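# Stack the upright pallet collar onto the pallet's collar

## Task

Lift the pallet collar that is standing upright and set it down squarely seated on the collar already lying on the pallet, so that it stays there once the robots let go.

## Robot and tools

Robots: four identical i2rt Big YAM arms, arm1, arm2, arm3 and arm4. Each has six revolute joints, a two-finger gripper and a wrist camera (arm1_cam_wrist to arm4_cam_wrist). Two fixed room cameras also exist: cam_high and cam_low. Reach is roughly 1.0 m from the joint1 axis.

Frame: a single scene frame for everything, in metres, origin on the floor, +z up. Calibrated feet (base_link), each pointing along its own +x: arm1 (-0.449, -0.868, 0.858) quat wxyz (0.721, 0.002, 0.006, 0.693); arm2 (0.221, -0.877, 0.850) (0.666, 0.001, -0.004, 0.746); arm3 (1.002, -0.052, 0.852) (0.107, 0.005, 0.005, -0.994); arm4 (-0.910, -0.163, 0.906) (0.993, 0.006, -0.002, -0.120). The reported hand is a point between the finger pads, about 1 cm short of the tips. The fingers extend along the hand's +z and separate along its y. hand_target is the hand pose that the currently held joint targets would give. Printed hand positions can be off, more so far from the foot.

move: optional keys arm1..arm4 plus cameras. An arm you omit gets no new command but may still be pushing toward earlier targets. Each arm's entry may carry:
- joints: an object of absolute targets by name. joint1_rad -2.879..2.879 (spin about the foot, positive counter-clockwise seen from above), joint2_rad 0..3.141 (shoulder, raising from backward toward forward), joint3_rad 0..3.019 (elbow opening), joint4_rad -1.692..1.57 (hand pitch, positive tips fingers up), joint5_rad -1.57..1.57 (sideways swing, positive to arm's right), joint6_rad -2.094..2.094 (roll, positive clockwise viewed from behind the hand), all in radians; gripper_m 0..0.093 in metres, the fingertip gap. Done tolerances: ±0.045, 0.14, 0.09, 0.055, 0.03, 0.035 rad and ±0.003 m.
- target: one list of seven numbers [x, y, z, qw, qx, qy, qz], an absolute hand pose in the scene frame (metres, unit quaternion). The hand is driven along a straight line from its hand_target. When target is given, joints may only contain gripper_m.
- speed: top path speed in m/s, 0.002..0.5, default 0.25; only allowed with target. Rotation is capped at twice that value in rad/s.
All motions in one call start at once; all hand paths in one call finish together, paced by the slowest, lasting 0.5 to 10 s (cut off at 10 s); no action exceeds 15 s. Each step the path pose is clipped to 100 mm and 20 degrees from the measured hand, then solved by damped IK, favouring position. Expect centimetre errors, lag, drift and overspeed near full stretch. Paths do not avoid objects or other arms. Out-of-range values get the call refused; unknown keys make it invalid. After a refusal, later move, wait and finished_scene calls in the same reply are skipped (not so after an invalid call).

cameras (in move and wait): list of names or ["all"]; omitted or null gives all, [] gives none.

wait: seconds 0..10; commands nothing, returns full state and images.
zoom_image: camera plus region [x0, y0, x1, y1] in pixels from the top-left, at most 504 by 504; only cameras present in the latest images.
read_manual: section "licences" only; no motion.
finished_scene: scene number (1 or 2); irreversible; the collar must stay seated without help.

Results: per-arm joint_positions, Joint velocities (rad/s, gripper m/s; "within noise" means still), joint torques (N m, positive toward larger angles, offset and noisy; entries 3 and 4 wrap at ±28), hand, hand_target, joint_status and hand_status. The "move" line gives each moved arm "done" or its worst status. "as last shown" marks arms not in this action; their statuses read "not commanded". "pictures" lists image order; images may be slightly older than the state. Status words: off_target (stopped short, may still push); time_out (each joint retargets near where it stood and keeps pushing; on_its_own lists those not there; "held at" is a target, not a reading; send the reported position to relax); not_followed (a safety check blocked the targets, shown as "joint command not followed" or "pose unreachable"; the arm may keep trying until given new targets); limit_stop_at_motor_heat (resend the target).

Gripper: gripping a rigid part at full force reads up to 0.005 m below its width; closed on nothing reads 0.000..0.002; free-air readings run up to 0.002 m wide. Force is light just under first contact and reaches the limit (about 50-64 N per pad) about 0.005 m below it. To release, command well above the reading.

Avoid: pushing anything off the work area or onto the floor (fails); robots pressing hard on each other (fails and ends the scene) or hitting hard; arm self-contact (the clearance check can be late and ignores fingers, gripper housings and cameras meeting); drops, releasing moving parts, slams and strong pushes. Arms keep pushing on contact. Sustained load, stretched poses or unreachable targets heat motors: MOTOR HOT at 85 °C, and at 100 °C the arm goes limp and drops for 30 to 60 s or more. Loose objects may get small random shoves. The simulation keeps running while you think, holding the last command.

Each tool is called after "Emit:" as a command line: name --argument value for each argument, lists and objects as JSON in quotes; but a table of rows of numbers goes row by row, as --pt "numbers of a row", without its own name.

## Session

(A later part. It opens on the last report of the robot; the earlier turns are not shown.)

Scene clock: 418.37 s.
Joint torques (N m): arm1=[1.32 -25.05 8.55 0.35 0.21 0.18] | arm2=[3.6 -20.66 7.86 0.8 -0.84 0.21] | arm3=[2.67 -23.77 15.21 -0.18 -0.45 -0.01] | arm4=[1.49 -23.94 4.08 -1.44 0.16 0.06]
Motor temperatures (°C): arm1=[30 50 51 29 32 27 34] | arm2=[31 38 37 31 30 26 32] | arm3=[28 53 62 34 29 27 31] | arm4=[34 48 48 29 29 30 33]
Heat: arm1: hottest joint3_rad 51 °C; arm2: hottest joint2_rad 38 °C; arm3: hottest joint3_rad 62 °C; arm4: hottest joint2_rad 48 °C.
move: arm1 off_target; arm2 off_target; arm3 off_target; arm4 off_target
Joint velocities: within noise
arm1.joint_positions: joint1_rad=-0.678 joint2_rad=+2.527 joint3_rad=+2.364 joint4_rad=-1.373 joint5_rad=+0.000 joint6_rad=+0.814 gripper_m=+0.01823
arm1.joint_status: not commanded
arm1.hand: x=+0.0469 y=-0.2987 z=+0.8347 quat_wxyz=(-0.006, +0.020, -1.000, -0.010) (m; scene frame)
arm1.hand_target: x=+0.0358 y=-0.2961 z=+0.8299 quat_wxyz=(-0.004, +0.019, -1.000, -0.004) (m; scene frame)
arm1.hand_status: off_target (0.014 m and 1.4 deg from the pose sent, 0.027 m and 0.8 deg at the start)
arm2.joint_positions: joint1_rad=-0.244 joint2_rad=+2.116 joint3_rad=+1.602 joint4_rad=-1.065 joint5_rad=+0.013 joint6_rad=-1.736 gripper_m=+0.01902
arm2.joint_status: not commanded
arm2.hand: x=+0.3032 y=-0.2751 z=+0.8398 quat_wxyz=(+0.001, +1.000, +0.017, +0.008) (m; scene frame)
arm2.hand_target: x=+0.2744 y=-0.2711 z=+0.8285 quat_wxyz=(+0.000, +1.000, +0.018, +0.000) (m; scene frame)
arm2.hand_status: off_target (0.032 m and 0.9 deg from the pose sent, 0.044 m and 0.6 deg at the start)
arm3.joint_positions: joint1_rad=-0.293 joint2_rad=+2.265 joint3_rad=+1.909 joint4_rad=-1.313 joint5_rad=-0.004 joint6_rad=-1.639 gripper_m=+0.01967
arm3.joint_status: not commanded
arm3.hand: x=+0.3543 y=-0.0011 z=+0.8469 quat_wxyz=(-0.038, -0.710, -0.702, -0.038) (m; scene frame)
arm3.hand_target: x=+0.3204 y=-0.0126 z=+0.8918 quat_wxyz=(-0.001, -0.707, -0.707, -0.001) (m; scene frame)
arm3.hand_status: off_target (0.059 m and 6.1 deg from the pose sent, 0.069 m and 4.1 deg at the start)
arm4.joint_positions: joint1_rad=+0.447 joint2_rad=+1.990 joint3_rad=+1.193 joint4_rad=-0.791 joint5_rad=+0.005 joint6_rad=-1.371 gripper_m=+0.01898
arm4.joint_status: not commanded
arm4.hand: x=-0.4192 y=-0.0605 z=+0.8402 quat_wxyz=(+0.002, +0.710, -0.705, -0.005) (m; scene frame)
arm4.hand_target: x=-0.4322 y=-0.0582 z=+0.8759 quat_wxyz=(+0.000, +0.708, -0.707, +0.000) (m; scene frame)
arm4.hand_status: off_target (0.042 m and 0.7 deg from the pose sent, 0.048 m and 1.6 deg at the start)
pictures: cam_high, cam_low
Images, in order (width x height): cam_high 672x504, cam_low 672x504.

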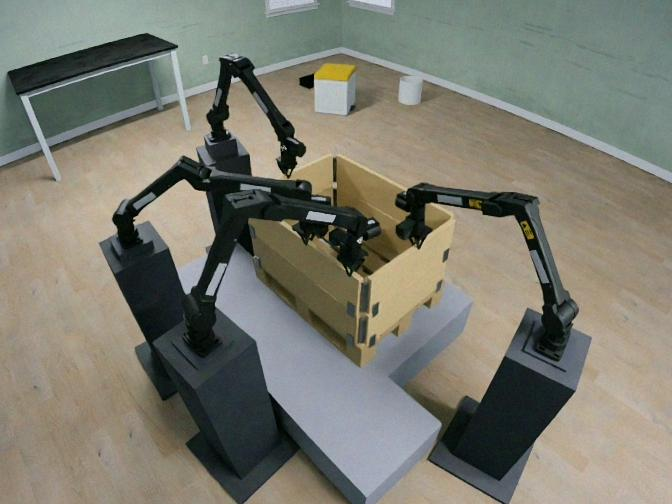

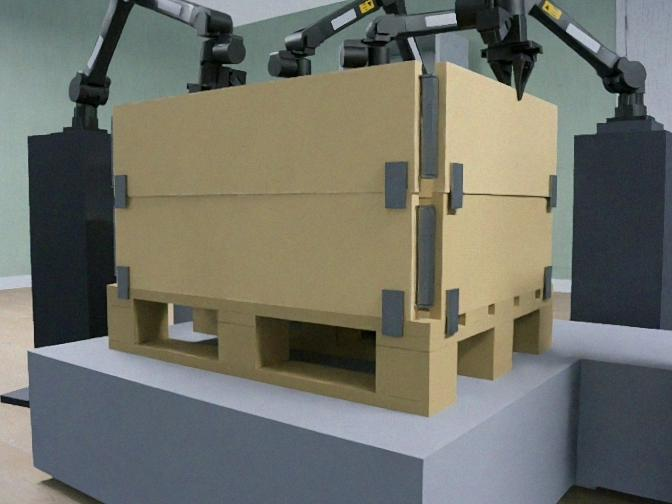

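Emit:
move --arm1 '{"target":[0.051,-0.2975,0.835,0,-0.0175,0.9998,0],"speed":0.04}' --arm2 '{"target":[0.306,-0.2735,0.835,0,0.9998,0.0175,0],"speed":0.04}' --arm3 '{"target":[0.352,-0.006,0.865,0,0.7071,0.7071,0],"speed":0.04}' --arm4 '{"target":[-0.416,-0.060,0.855,0,-0.7071,0.7071,0],"speed":0.04}' --cameras '["cam_low"]'

Emit:
zoom_image --camera "cam_low" --region '[370, 80, 570, 230]'

Emit:
zoom_image --camera "cam_low" --region '[90, 80, 290, 230]'

Emit:
move --arm1 '{"joints":{"gripper_m":0.06}}' --arm2 '{"joints":{"gripper_m":0.06}}' --arm3 '{"joints":{"gripper_m":0.08}}' --arm4 '{"joints":{"gripper_m":0.08}}'

Scene clock: 425.77 s.
Joint torques (N m): arm1=[0.03 -22.71 14.83 -1.14 0.18 0.05] | arm2=[-0.09 -21.13 8.58 0.25 -0.65 -0.21] | arm3=[1.61 -24.23 7.77 0.38 -0.39 -0.09] | arm4=[0.56 -19.02 7.53 -0.62 0.17 -0.02]
Motor temperatures (°C): arm1=[30 51 51 29 32 27 34] | arm2=[31 38 37 31 30 26 32] | arm3=[28 54 63 34 29 27 31] | arm4=[34 48 47 29 29 30 33]
Heat: arm1: hottest joint2_rad 51 °C; arm2: hottest joint2_rad 38 °C; arm3: hottest joint3_rad 63 °C; arm4: hottest joint2_rad 48 °C.
move: arm1 done; arm2 done; arm3 off_target; arm4 off_target
Joint velocities: within noise
arm1.joint_positions: joint1_rad=-0.678 joint2_rad=+2.542 joint3_rad=+2.396 joint4_rad=-1.401 joint5_rad=+0.000 joint6_rad=+0.814 gripper_m=+0.01823
arm1.joint_status: not commanded
arm1.hand: x=+0.0473 y=-0.2982 z=+0.8356 quat_wxyz=(-0.002, +0.020, -1.000, -0.006) (m; scene frame)
arm1.hand_target: x=+0.0510 y=-0.2975 z=+0.8350 quat_wxyz=(-0.001, +0.017, -1.000, -0.001) (m; scene frame)
arm1.hand_status: done (0.004 m and 0.8 deg from the pose sent, 0.004 m and 1.4 deg at the start)
arm2.joint_positions: joint1_rad=-0.248 joint2_rad=+2.115 joint3_rad=+1.602 joint4_rad=-1.065 joint5_rad=+0.008 joint6_rad=-1.741 gripper_m=+0.01902
arm2.joint_status: not commanded
arm2.hand: x=+0.3050 y=-0.2753 z=+0.8401 quat_wxyz=(+0.001, +1.000, +0.018, +0.005) (m; scene frame)
arm2.hand_target: x=+0.3061 y=-0.2736 z=+0.8350 quat_wxyz=(+0.000, +1.000, +0.017, +0.000) (m; scene frame)
arm2.hand_status: done (0.005 m and 0.6 deg from the pose sent, 0.006 m and 0.9 deg at the start)
arm3.joint_positions: joint1_rad=-0.293 joint2_rad=+2.213 joint3_rad=+1.809 joint4_rad=-1.192 joint5_rad=-0.004 joint6_rad=-1.644 gripper_m=+0.01966
arm3.joint_status: not commanded
arm3.hand: x=+0.3561 y=-0.0012 z=+0.8440 quat_wxyz=(-0.010, -0.709, -0.705, -0.013) (m; scene frame)
arm3.hand_target: x=+0.3511 y=-0.0059 z=+0.8647 quat_wxyz=(+0.002, -0.707, -0.707, +0.001) (m; scene frame)
arm3.hand_status: off_target (0.022 m and 1.9 deg from the pose sent, 0.019 m and 6.1 deg at the start)
arm4.joint_positions: joint1_rad=+0.447 joint2_rad=+1.991 joint3_rad=+1.193 joint4_rad=-0.786 joint5_rad=+0.005 joint6_rad=-1.371 gripper_m=+0.01898
arm4.joint_status: not commanded
arm4.hand: x=-0.4183 y=-0.0603 z=+0.8399 quat_wxyz=(+0.000, +0.710, -0.705, -0.004) (m; scene frame)
arm4.hand_target: x=-0.4161 y=-0.0600 z=+0.8549 quat_wxyz=(+0.000, +0.707, -0.707, +0.000) (m; scene frame)
arm4.hand_status: off_target (0.015 m and 0.6 deg from the pose sent, 0.015 m and 0.7 deg at the start)
pictures: cam_low
Images, in order (width x height): cam_low 672x504.

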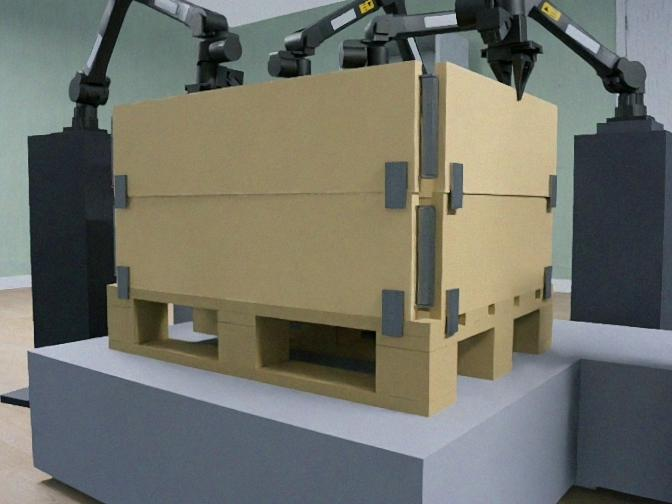

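Scaled by 2.520 from the camera's 672x504 image, which has a finer 960x720 frame.

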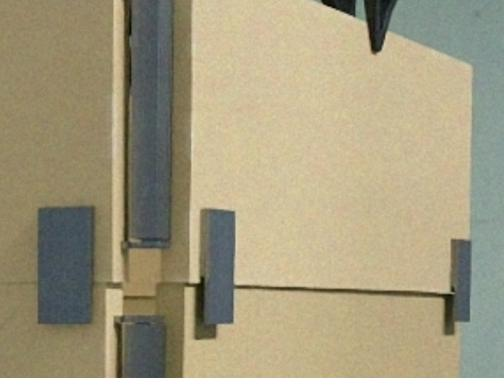

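Scaled by 2.520 from the camera's 672x504 image, which has a finer 960x720 frame.

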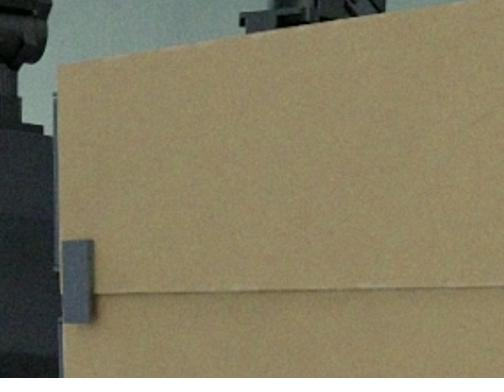

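Scene clock: 426.93 s.
Joint torques (N m): arm1=[-0.09 -23.36 14.78 -0.39 0.09 0.05] | arm2=[-0.15 -21.19 8.68 0.24 -0.28 -0.21] | arm3=[1.73 -22.65 8.14 0.36 -0.18 -0.08] | arm4=[0.56 -18.49 7.53 -0.06 0.04 -0.02]
Motor temperatures (°C): arm1=[30 51 51 29 32 27 33] | arm2=[31 38 37 31 30 26 32] | arm3=[28 54 62 34 29 27 31] | arm4=[34 47 47 29 29 30 32]
Heat: arm1: hottest joint2_rad 51 °C; arm2: hottest joint2_rad 38 °C; arm3: hottest joint3_rad 62 °C; arm4: hottest joint2_rad 47 °C.
move: arm1 done; arm2 done; arm3 done; arm4 done
Joint velocities: within noise
arm1.joint_positions: joint1_rad=-0.678 joint2_rad=+2.550 joint3_rad=+2.396 joint4_rad=-1.433 joint5_rad=+0.003 joint6_rad=+0.814 gripper_m=+0.05991
arm1.joint_status: all done
arm1.hand: x=+0.0417 y=-0.3054 z=+0.8300 quat_wxyz=(+0.010, +0.020, -1.000, +0.010) (m; scene frame)
arm1.hand_target: x=+0.0492 y=-0.2997 z=+0.8351 quat_wxyz=(+0.002, +0.018, -1.000, +0.003) (m; scene frame)
arm1.hand_status: not commanded
arm2.joint_positions: joint1_rad=-0.248 joint2_rad=+2.116 joint3_rad=+1.600 joint4_rad=-1.065 joint5_rad=-0.001 joint6_rad=-1.741 gripper_m=+0.05994
arm2.joint_status: all done
arm2.hand: x=+0.3033 y=-0.2758 z=+0.8391 quat_wxyz=(+0.001, +1.000, +0.018, +0.001) (m; scene frame)
arm2.hand_target: x=+0.3058 y=-0.2737 z=+0.8348 quat_wxyz=(+0.000, +1.000, +0.017, -0.001) (m; scene frame)
arm2.hand_status: not commanded
arm3.joint_positions: joint1_rad=-0.293 joint2_rad=+2.196 joint3_rad=+1.806 joint4_rad=-1.202 joint5_rad=-0.010 joint6_rad=-1.644 gripper_m=+0.07996
arm3.joint_status: all done
arm3.hand: x=+0.3577 y=-0.0030 z=+0.8536 quat_wxyz=(-0.011, -0.709, -0.705, -0.010) (m; scene frame)
arm3.hand_target: x=+0.3539 y=-0.0062 z=+0.8646 quat_wxyz=(-0.003, -0.707, -0.707, -0.002) (m; scene frame)
arm3.hand_status: not commanded
arm4.joint_positions: joint1_rad=+0.447 joint2_rad=+1.986 joint3_rad=+1.193 joint4_rad=-0.815 joint5_rad=+0.017 joint6_rad=-1.371 gripper_m=+0.07995
arm4.joint_status: all done
arm4.hand: x=-0.4239 y=-0.0636 z=+0.8424 quat_wxyz=(+0.014, +0.710, -0.704, -0.005) (m; scene frame)
arm4.hand_target: x=-0.4187 y=-0.0621 z=+0.8549 quat_wxyz=(+0.007, +0.707, -0.707, +0.000) (m; scene frame)
arm4.hand_status: not commanded
pictures: arm1_cam_wrist, arm2_cam_wrist, arm3_cam_wrist, arm4_cam_wrist, cam_high, cam_low
Images, in order (width x height): arm1_cam_wrist 672x504, arm2_cam_wrist 672x504, arm3_cam_wrist 672x504, arm4_cam_wrist 672x504, cam_high 672x504, cam_low 672x504.

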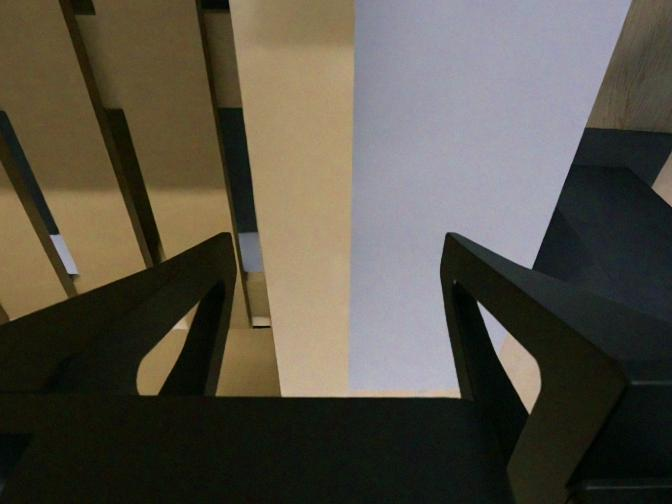

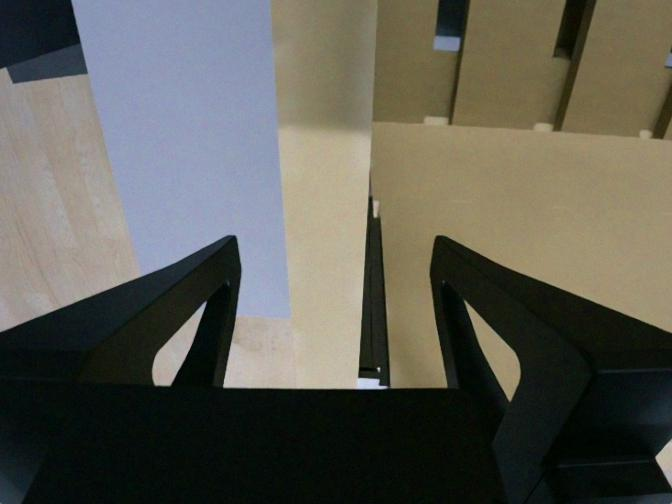

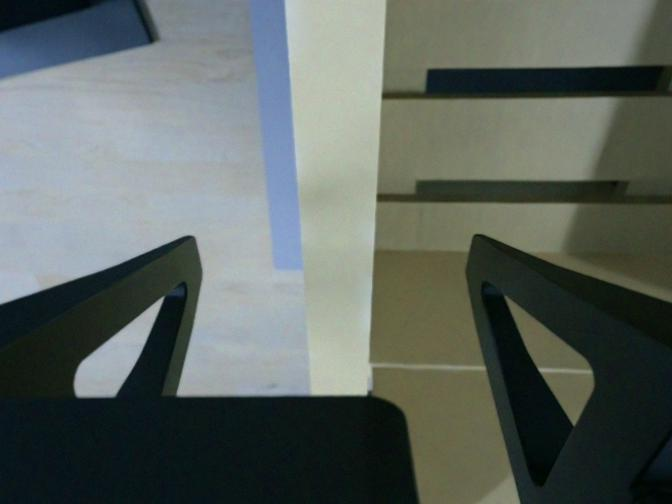

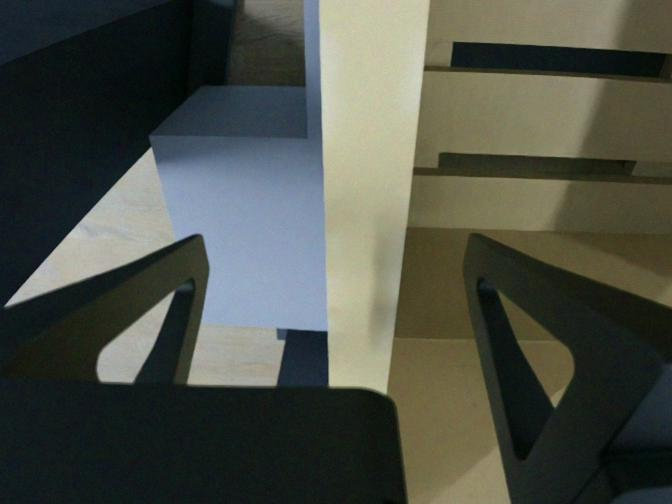

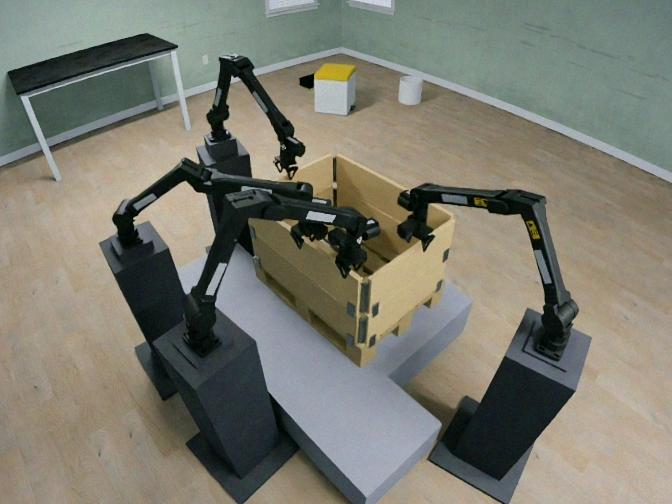

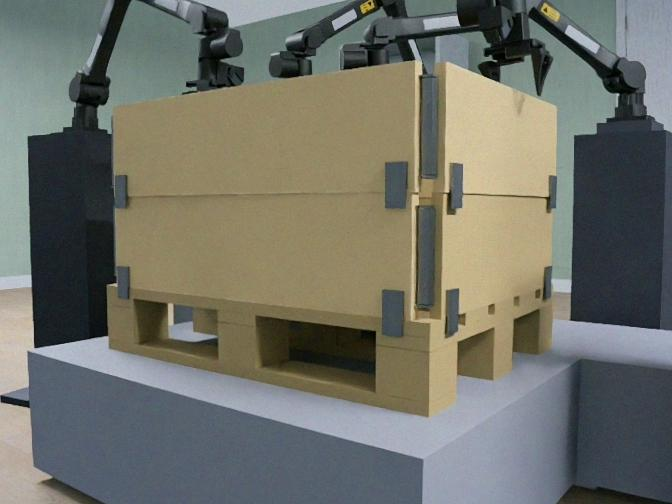

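Emit:
move --arm1 '{"target":[0.048,-0.308,0.97,0,-0.0175,0.9998,0],"speed":0.12}' --arm2 '{"target":[0.304,-0.280,0.97,0,0.9998,0.0175,0],"speed":0.12}' --arm3 '{"target":[0.358,-0.004,0.97,0,0.7071,0.7071,0],"speed":0.12}' --arm4 '{"target":[-0.414,-0.062,0.97,0,-0.7071,0.7071,0],"speed":0.12}'

Emit:
zoom_image --camera "cam_low" --region '[90, 60, 590, 350]'

Emit:
zoom_image --camera "cam_high" --region '[230, 130, 480, 370]'

Scene clock: 433.67 s.
Joint torques (N m): arm1=[-0.32 -25.47 16.23 -0.44 0.09 -0.01] | arm2=[0.03 -22.42 12.81 -0.53 -0.22 -0.21] | arm3=[1.14 -21.36 12.22 -0.12 -0.17 -0.13] | arm4=[0.26 -17.2 12.36 -0.1 -0.14 -0.05]
Motor temperatures (°C): arm1=[30 51 52 29 32 27 33] | arm2=[31 38 37 31 30 26 31] | arm3=[28 54 60 34 29 27 31] | arm4=[34 46 47 28 29 30 32]
Heat: arm1: hottest joint3_rad 52 °C; arm2: hottest joint2_rad 38 °C; arm3: hottest joint3_rad 60 °C; arm4: hottest joint3_rad 47 °C.
move: arm1 off_target; arm2 off_target; arm3 off_target; arm4 off_target
Joint velocities: within noise
arm1.joint_positions: joint1_rad=-0.678 joint2_rad=+2.492 joint3_rad=+2.565 joint4_rad=-1.685 joint5_rad=+0.003 joint6_rad=+0.816 gripper_m=+0.05992
arm1.joint_status: not commanded
arm1.hand: x=+0.0352 y=-0.3140 z=+0.9370 quat_wxyz=(+0.018, +0.019, -0.999, +0.019) (m; scene frame)
arm1.hand_target: x=+0.0466 y=-0.3095 z=+0.9698 quat_wxyz=(-0.005, +0.017, -1.000, -0.005) (m; scene frame)
arm1.hand_status: off_target (0.036 m and 3.0 deg from the pose sent, 0.140 m and 1.6 deg at the start; a joint's target at an end of its range on 23 of 59 steps)
arm2.joint_positions: joint1_rad=-0.248 joint2_rad=+1.989 joint3_rad=+1.690 joint4_rad=-1.329 joint5_rad=-0.001 joint6_rad=-1.741 gripper_m=+0.05994
arm2.joint_status: not commanded
arm2.hand: x=+0.3006 y=-0.2938 z=+0.9455 quat_wxyz=(+0.024, +1.000, +0.018, -0.003) (m; scene frame)
arm2.hand_target: x=+0.3039 y=-0.2810 z=+0.9702 quat_wxyz=(+0.000, +1.000, +0.018, +0.000) (m; scene frame)
arm2.hand_status: off_target (0.028 m and 2.8 deg from the pose sent, 0.131 m and 0.1 deg at the start)
arm3.joint_positions: joint1_rad=-0.293 joint2_rad=+2.088 joint3_rad=+1.874 joint4_rad=-1.399 joint5_rad=-0.010 joint6_rad=-1.644 gripper_m=+0.07996
arm3.joint_status: not commanded
arm3.hand: x=+0.3723 y=-0.0052 z=+0.9463 quat_wxyz=(-0.018, -0.709, -0.705, -0.017) (m; scene frame)
arm3.hand_target: x=+0.3591 y=-0.0041 z=+0.9703 quat_wxyz=(+0.000, -0.707, -0.707, +0.000) (m; scene frame)
arm3.hand_status: off_target (0.028 m and 2.8 deg from the pose sent, 0.116 m and 1.7 deg at the start)
arm4.joint_positions: joint1_rad=+0.447 joint2_rad=+1.807 joint3_rad=+1.253 joint4_rad=-1.076 joint5_rad=+0.014 joint6_rad=-1.371 gripper_m=+0.07995
arm4.joint_status: not commanded
arm4.hand: x=-0.4334 y=-0.0662 z=+0.9471 quat_wxyz=(+0.022, +0.710, -0.704, -0.012) (m; scene frame)
arm4.hand_target: x=-0.4152 y=-0.0624 z=+0.9701 quat_wxyz=(+0.000, +0.707, -0.707, +0.000) (m; scene frame)
arm4.hand_status: off_target (0.030 m and 2.9 deg from the pose sent, 0.128 m and 1.7 deg at the start)
pictures: arm1_cam_wrist, arm2_cam_wrist, arm3_cam_wrist, arm4_cam_wrist, cam_high, cam_low
Images, in order (width x height): arm1_cam_wrist 672x504, arm2_cam_wrist 672x504, arm3_cam_wrist 672x504, arm4_cam_wrist 672x504, cam_high 672x504, cam_low 672x504.

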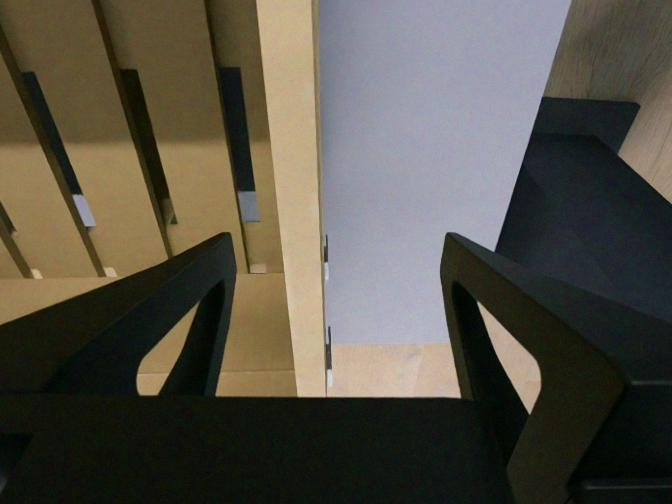

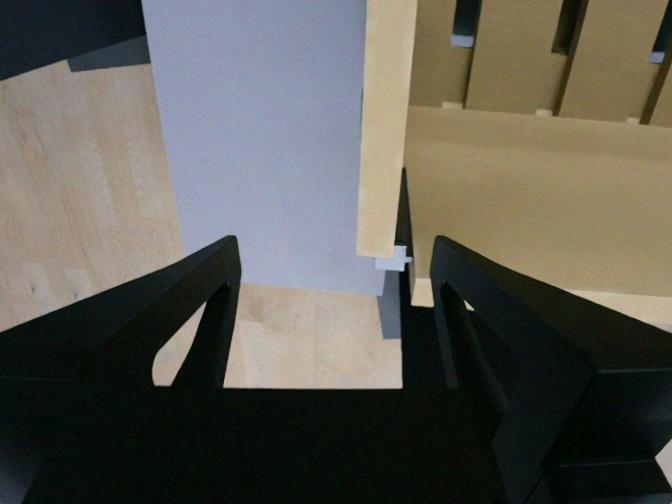

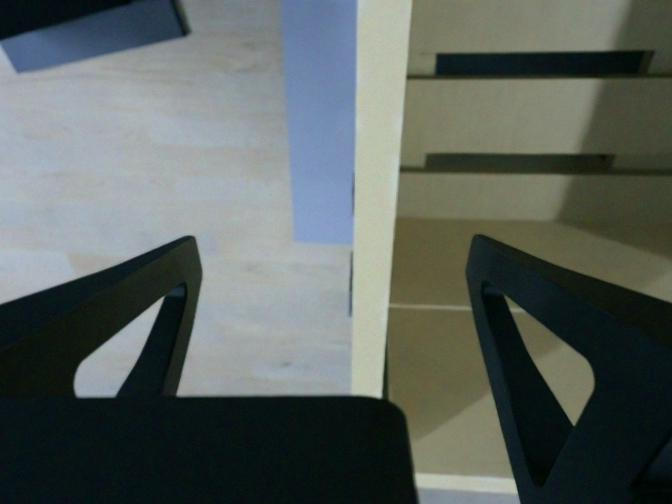

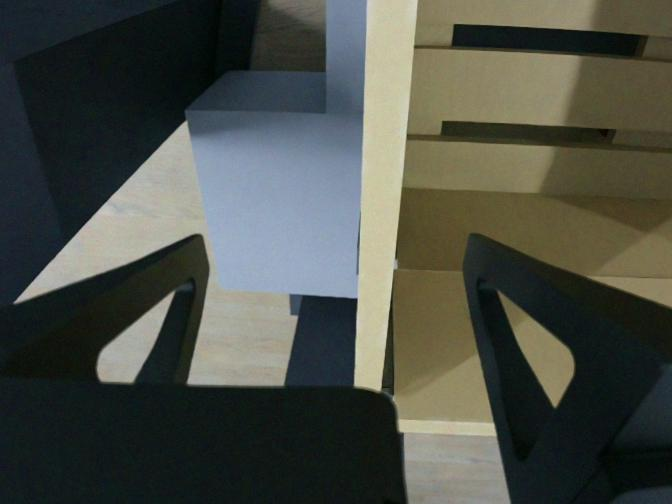

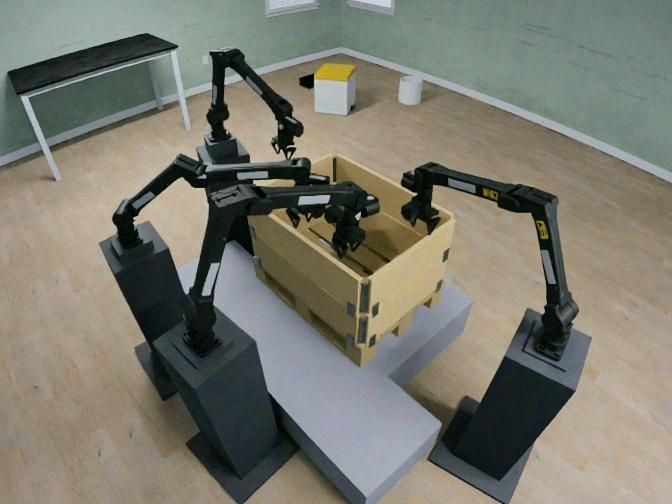

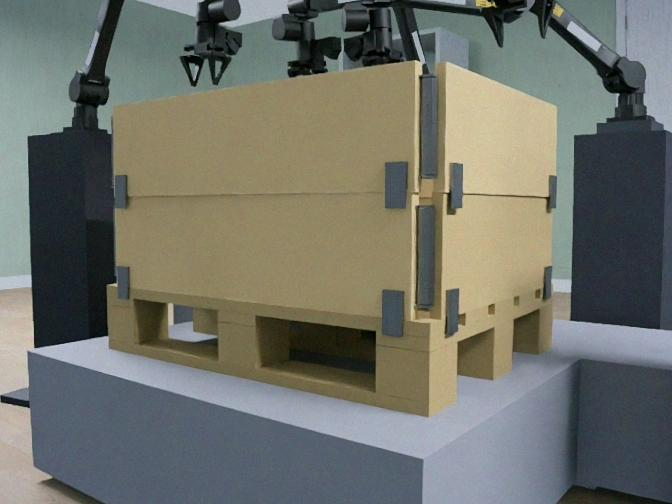

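Scaled by 1.008 from the camera's 672x504 image, which has a finer 960x720 frame.

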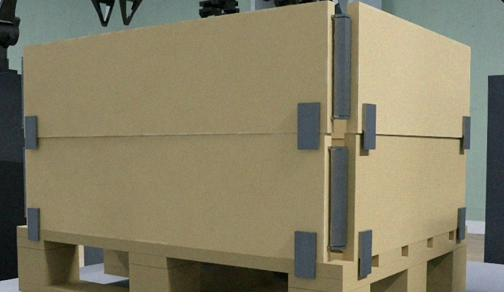

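Scaled by 2.016 from the camera's 672x504 image, which has a finer 960x720 frame.

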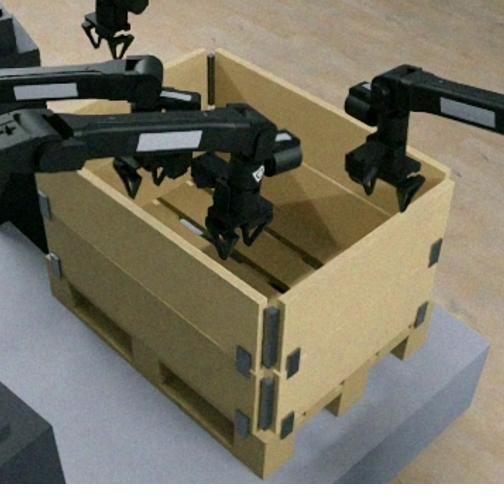

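Emit:
finished_scene --scene 1

The scene is finished: the task was done.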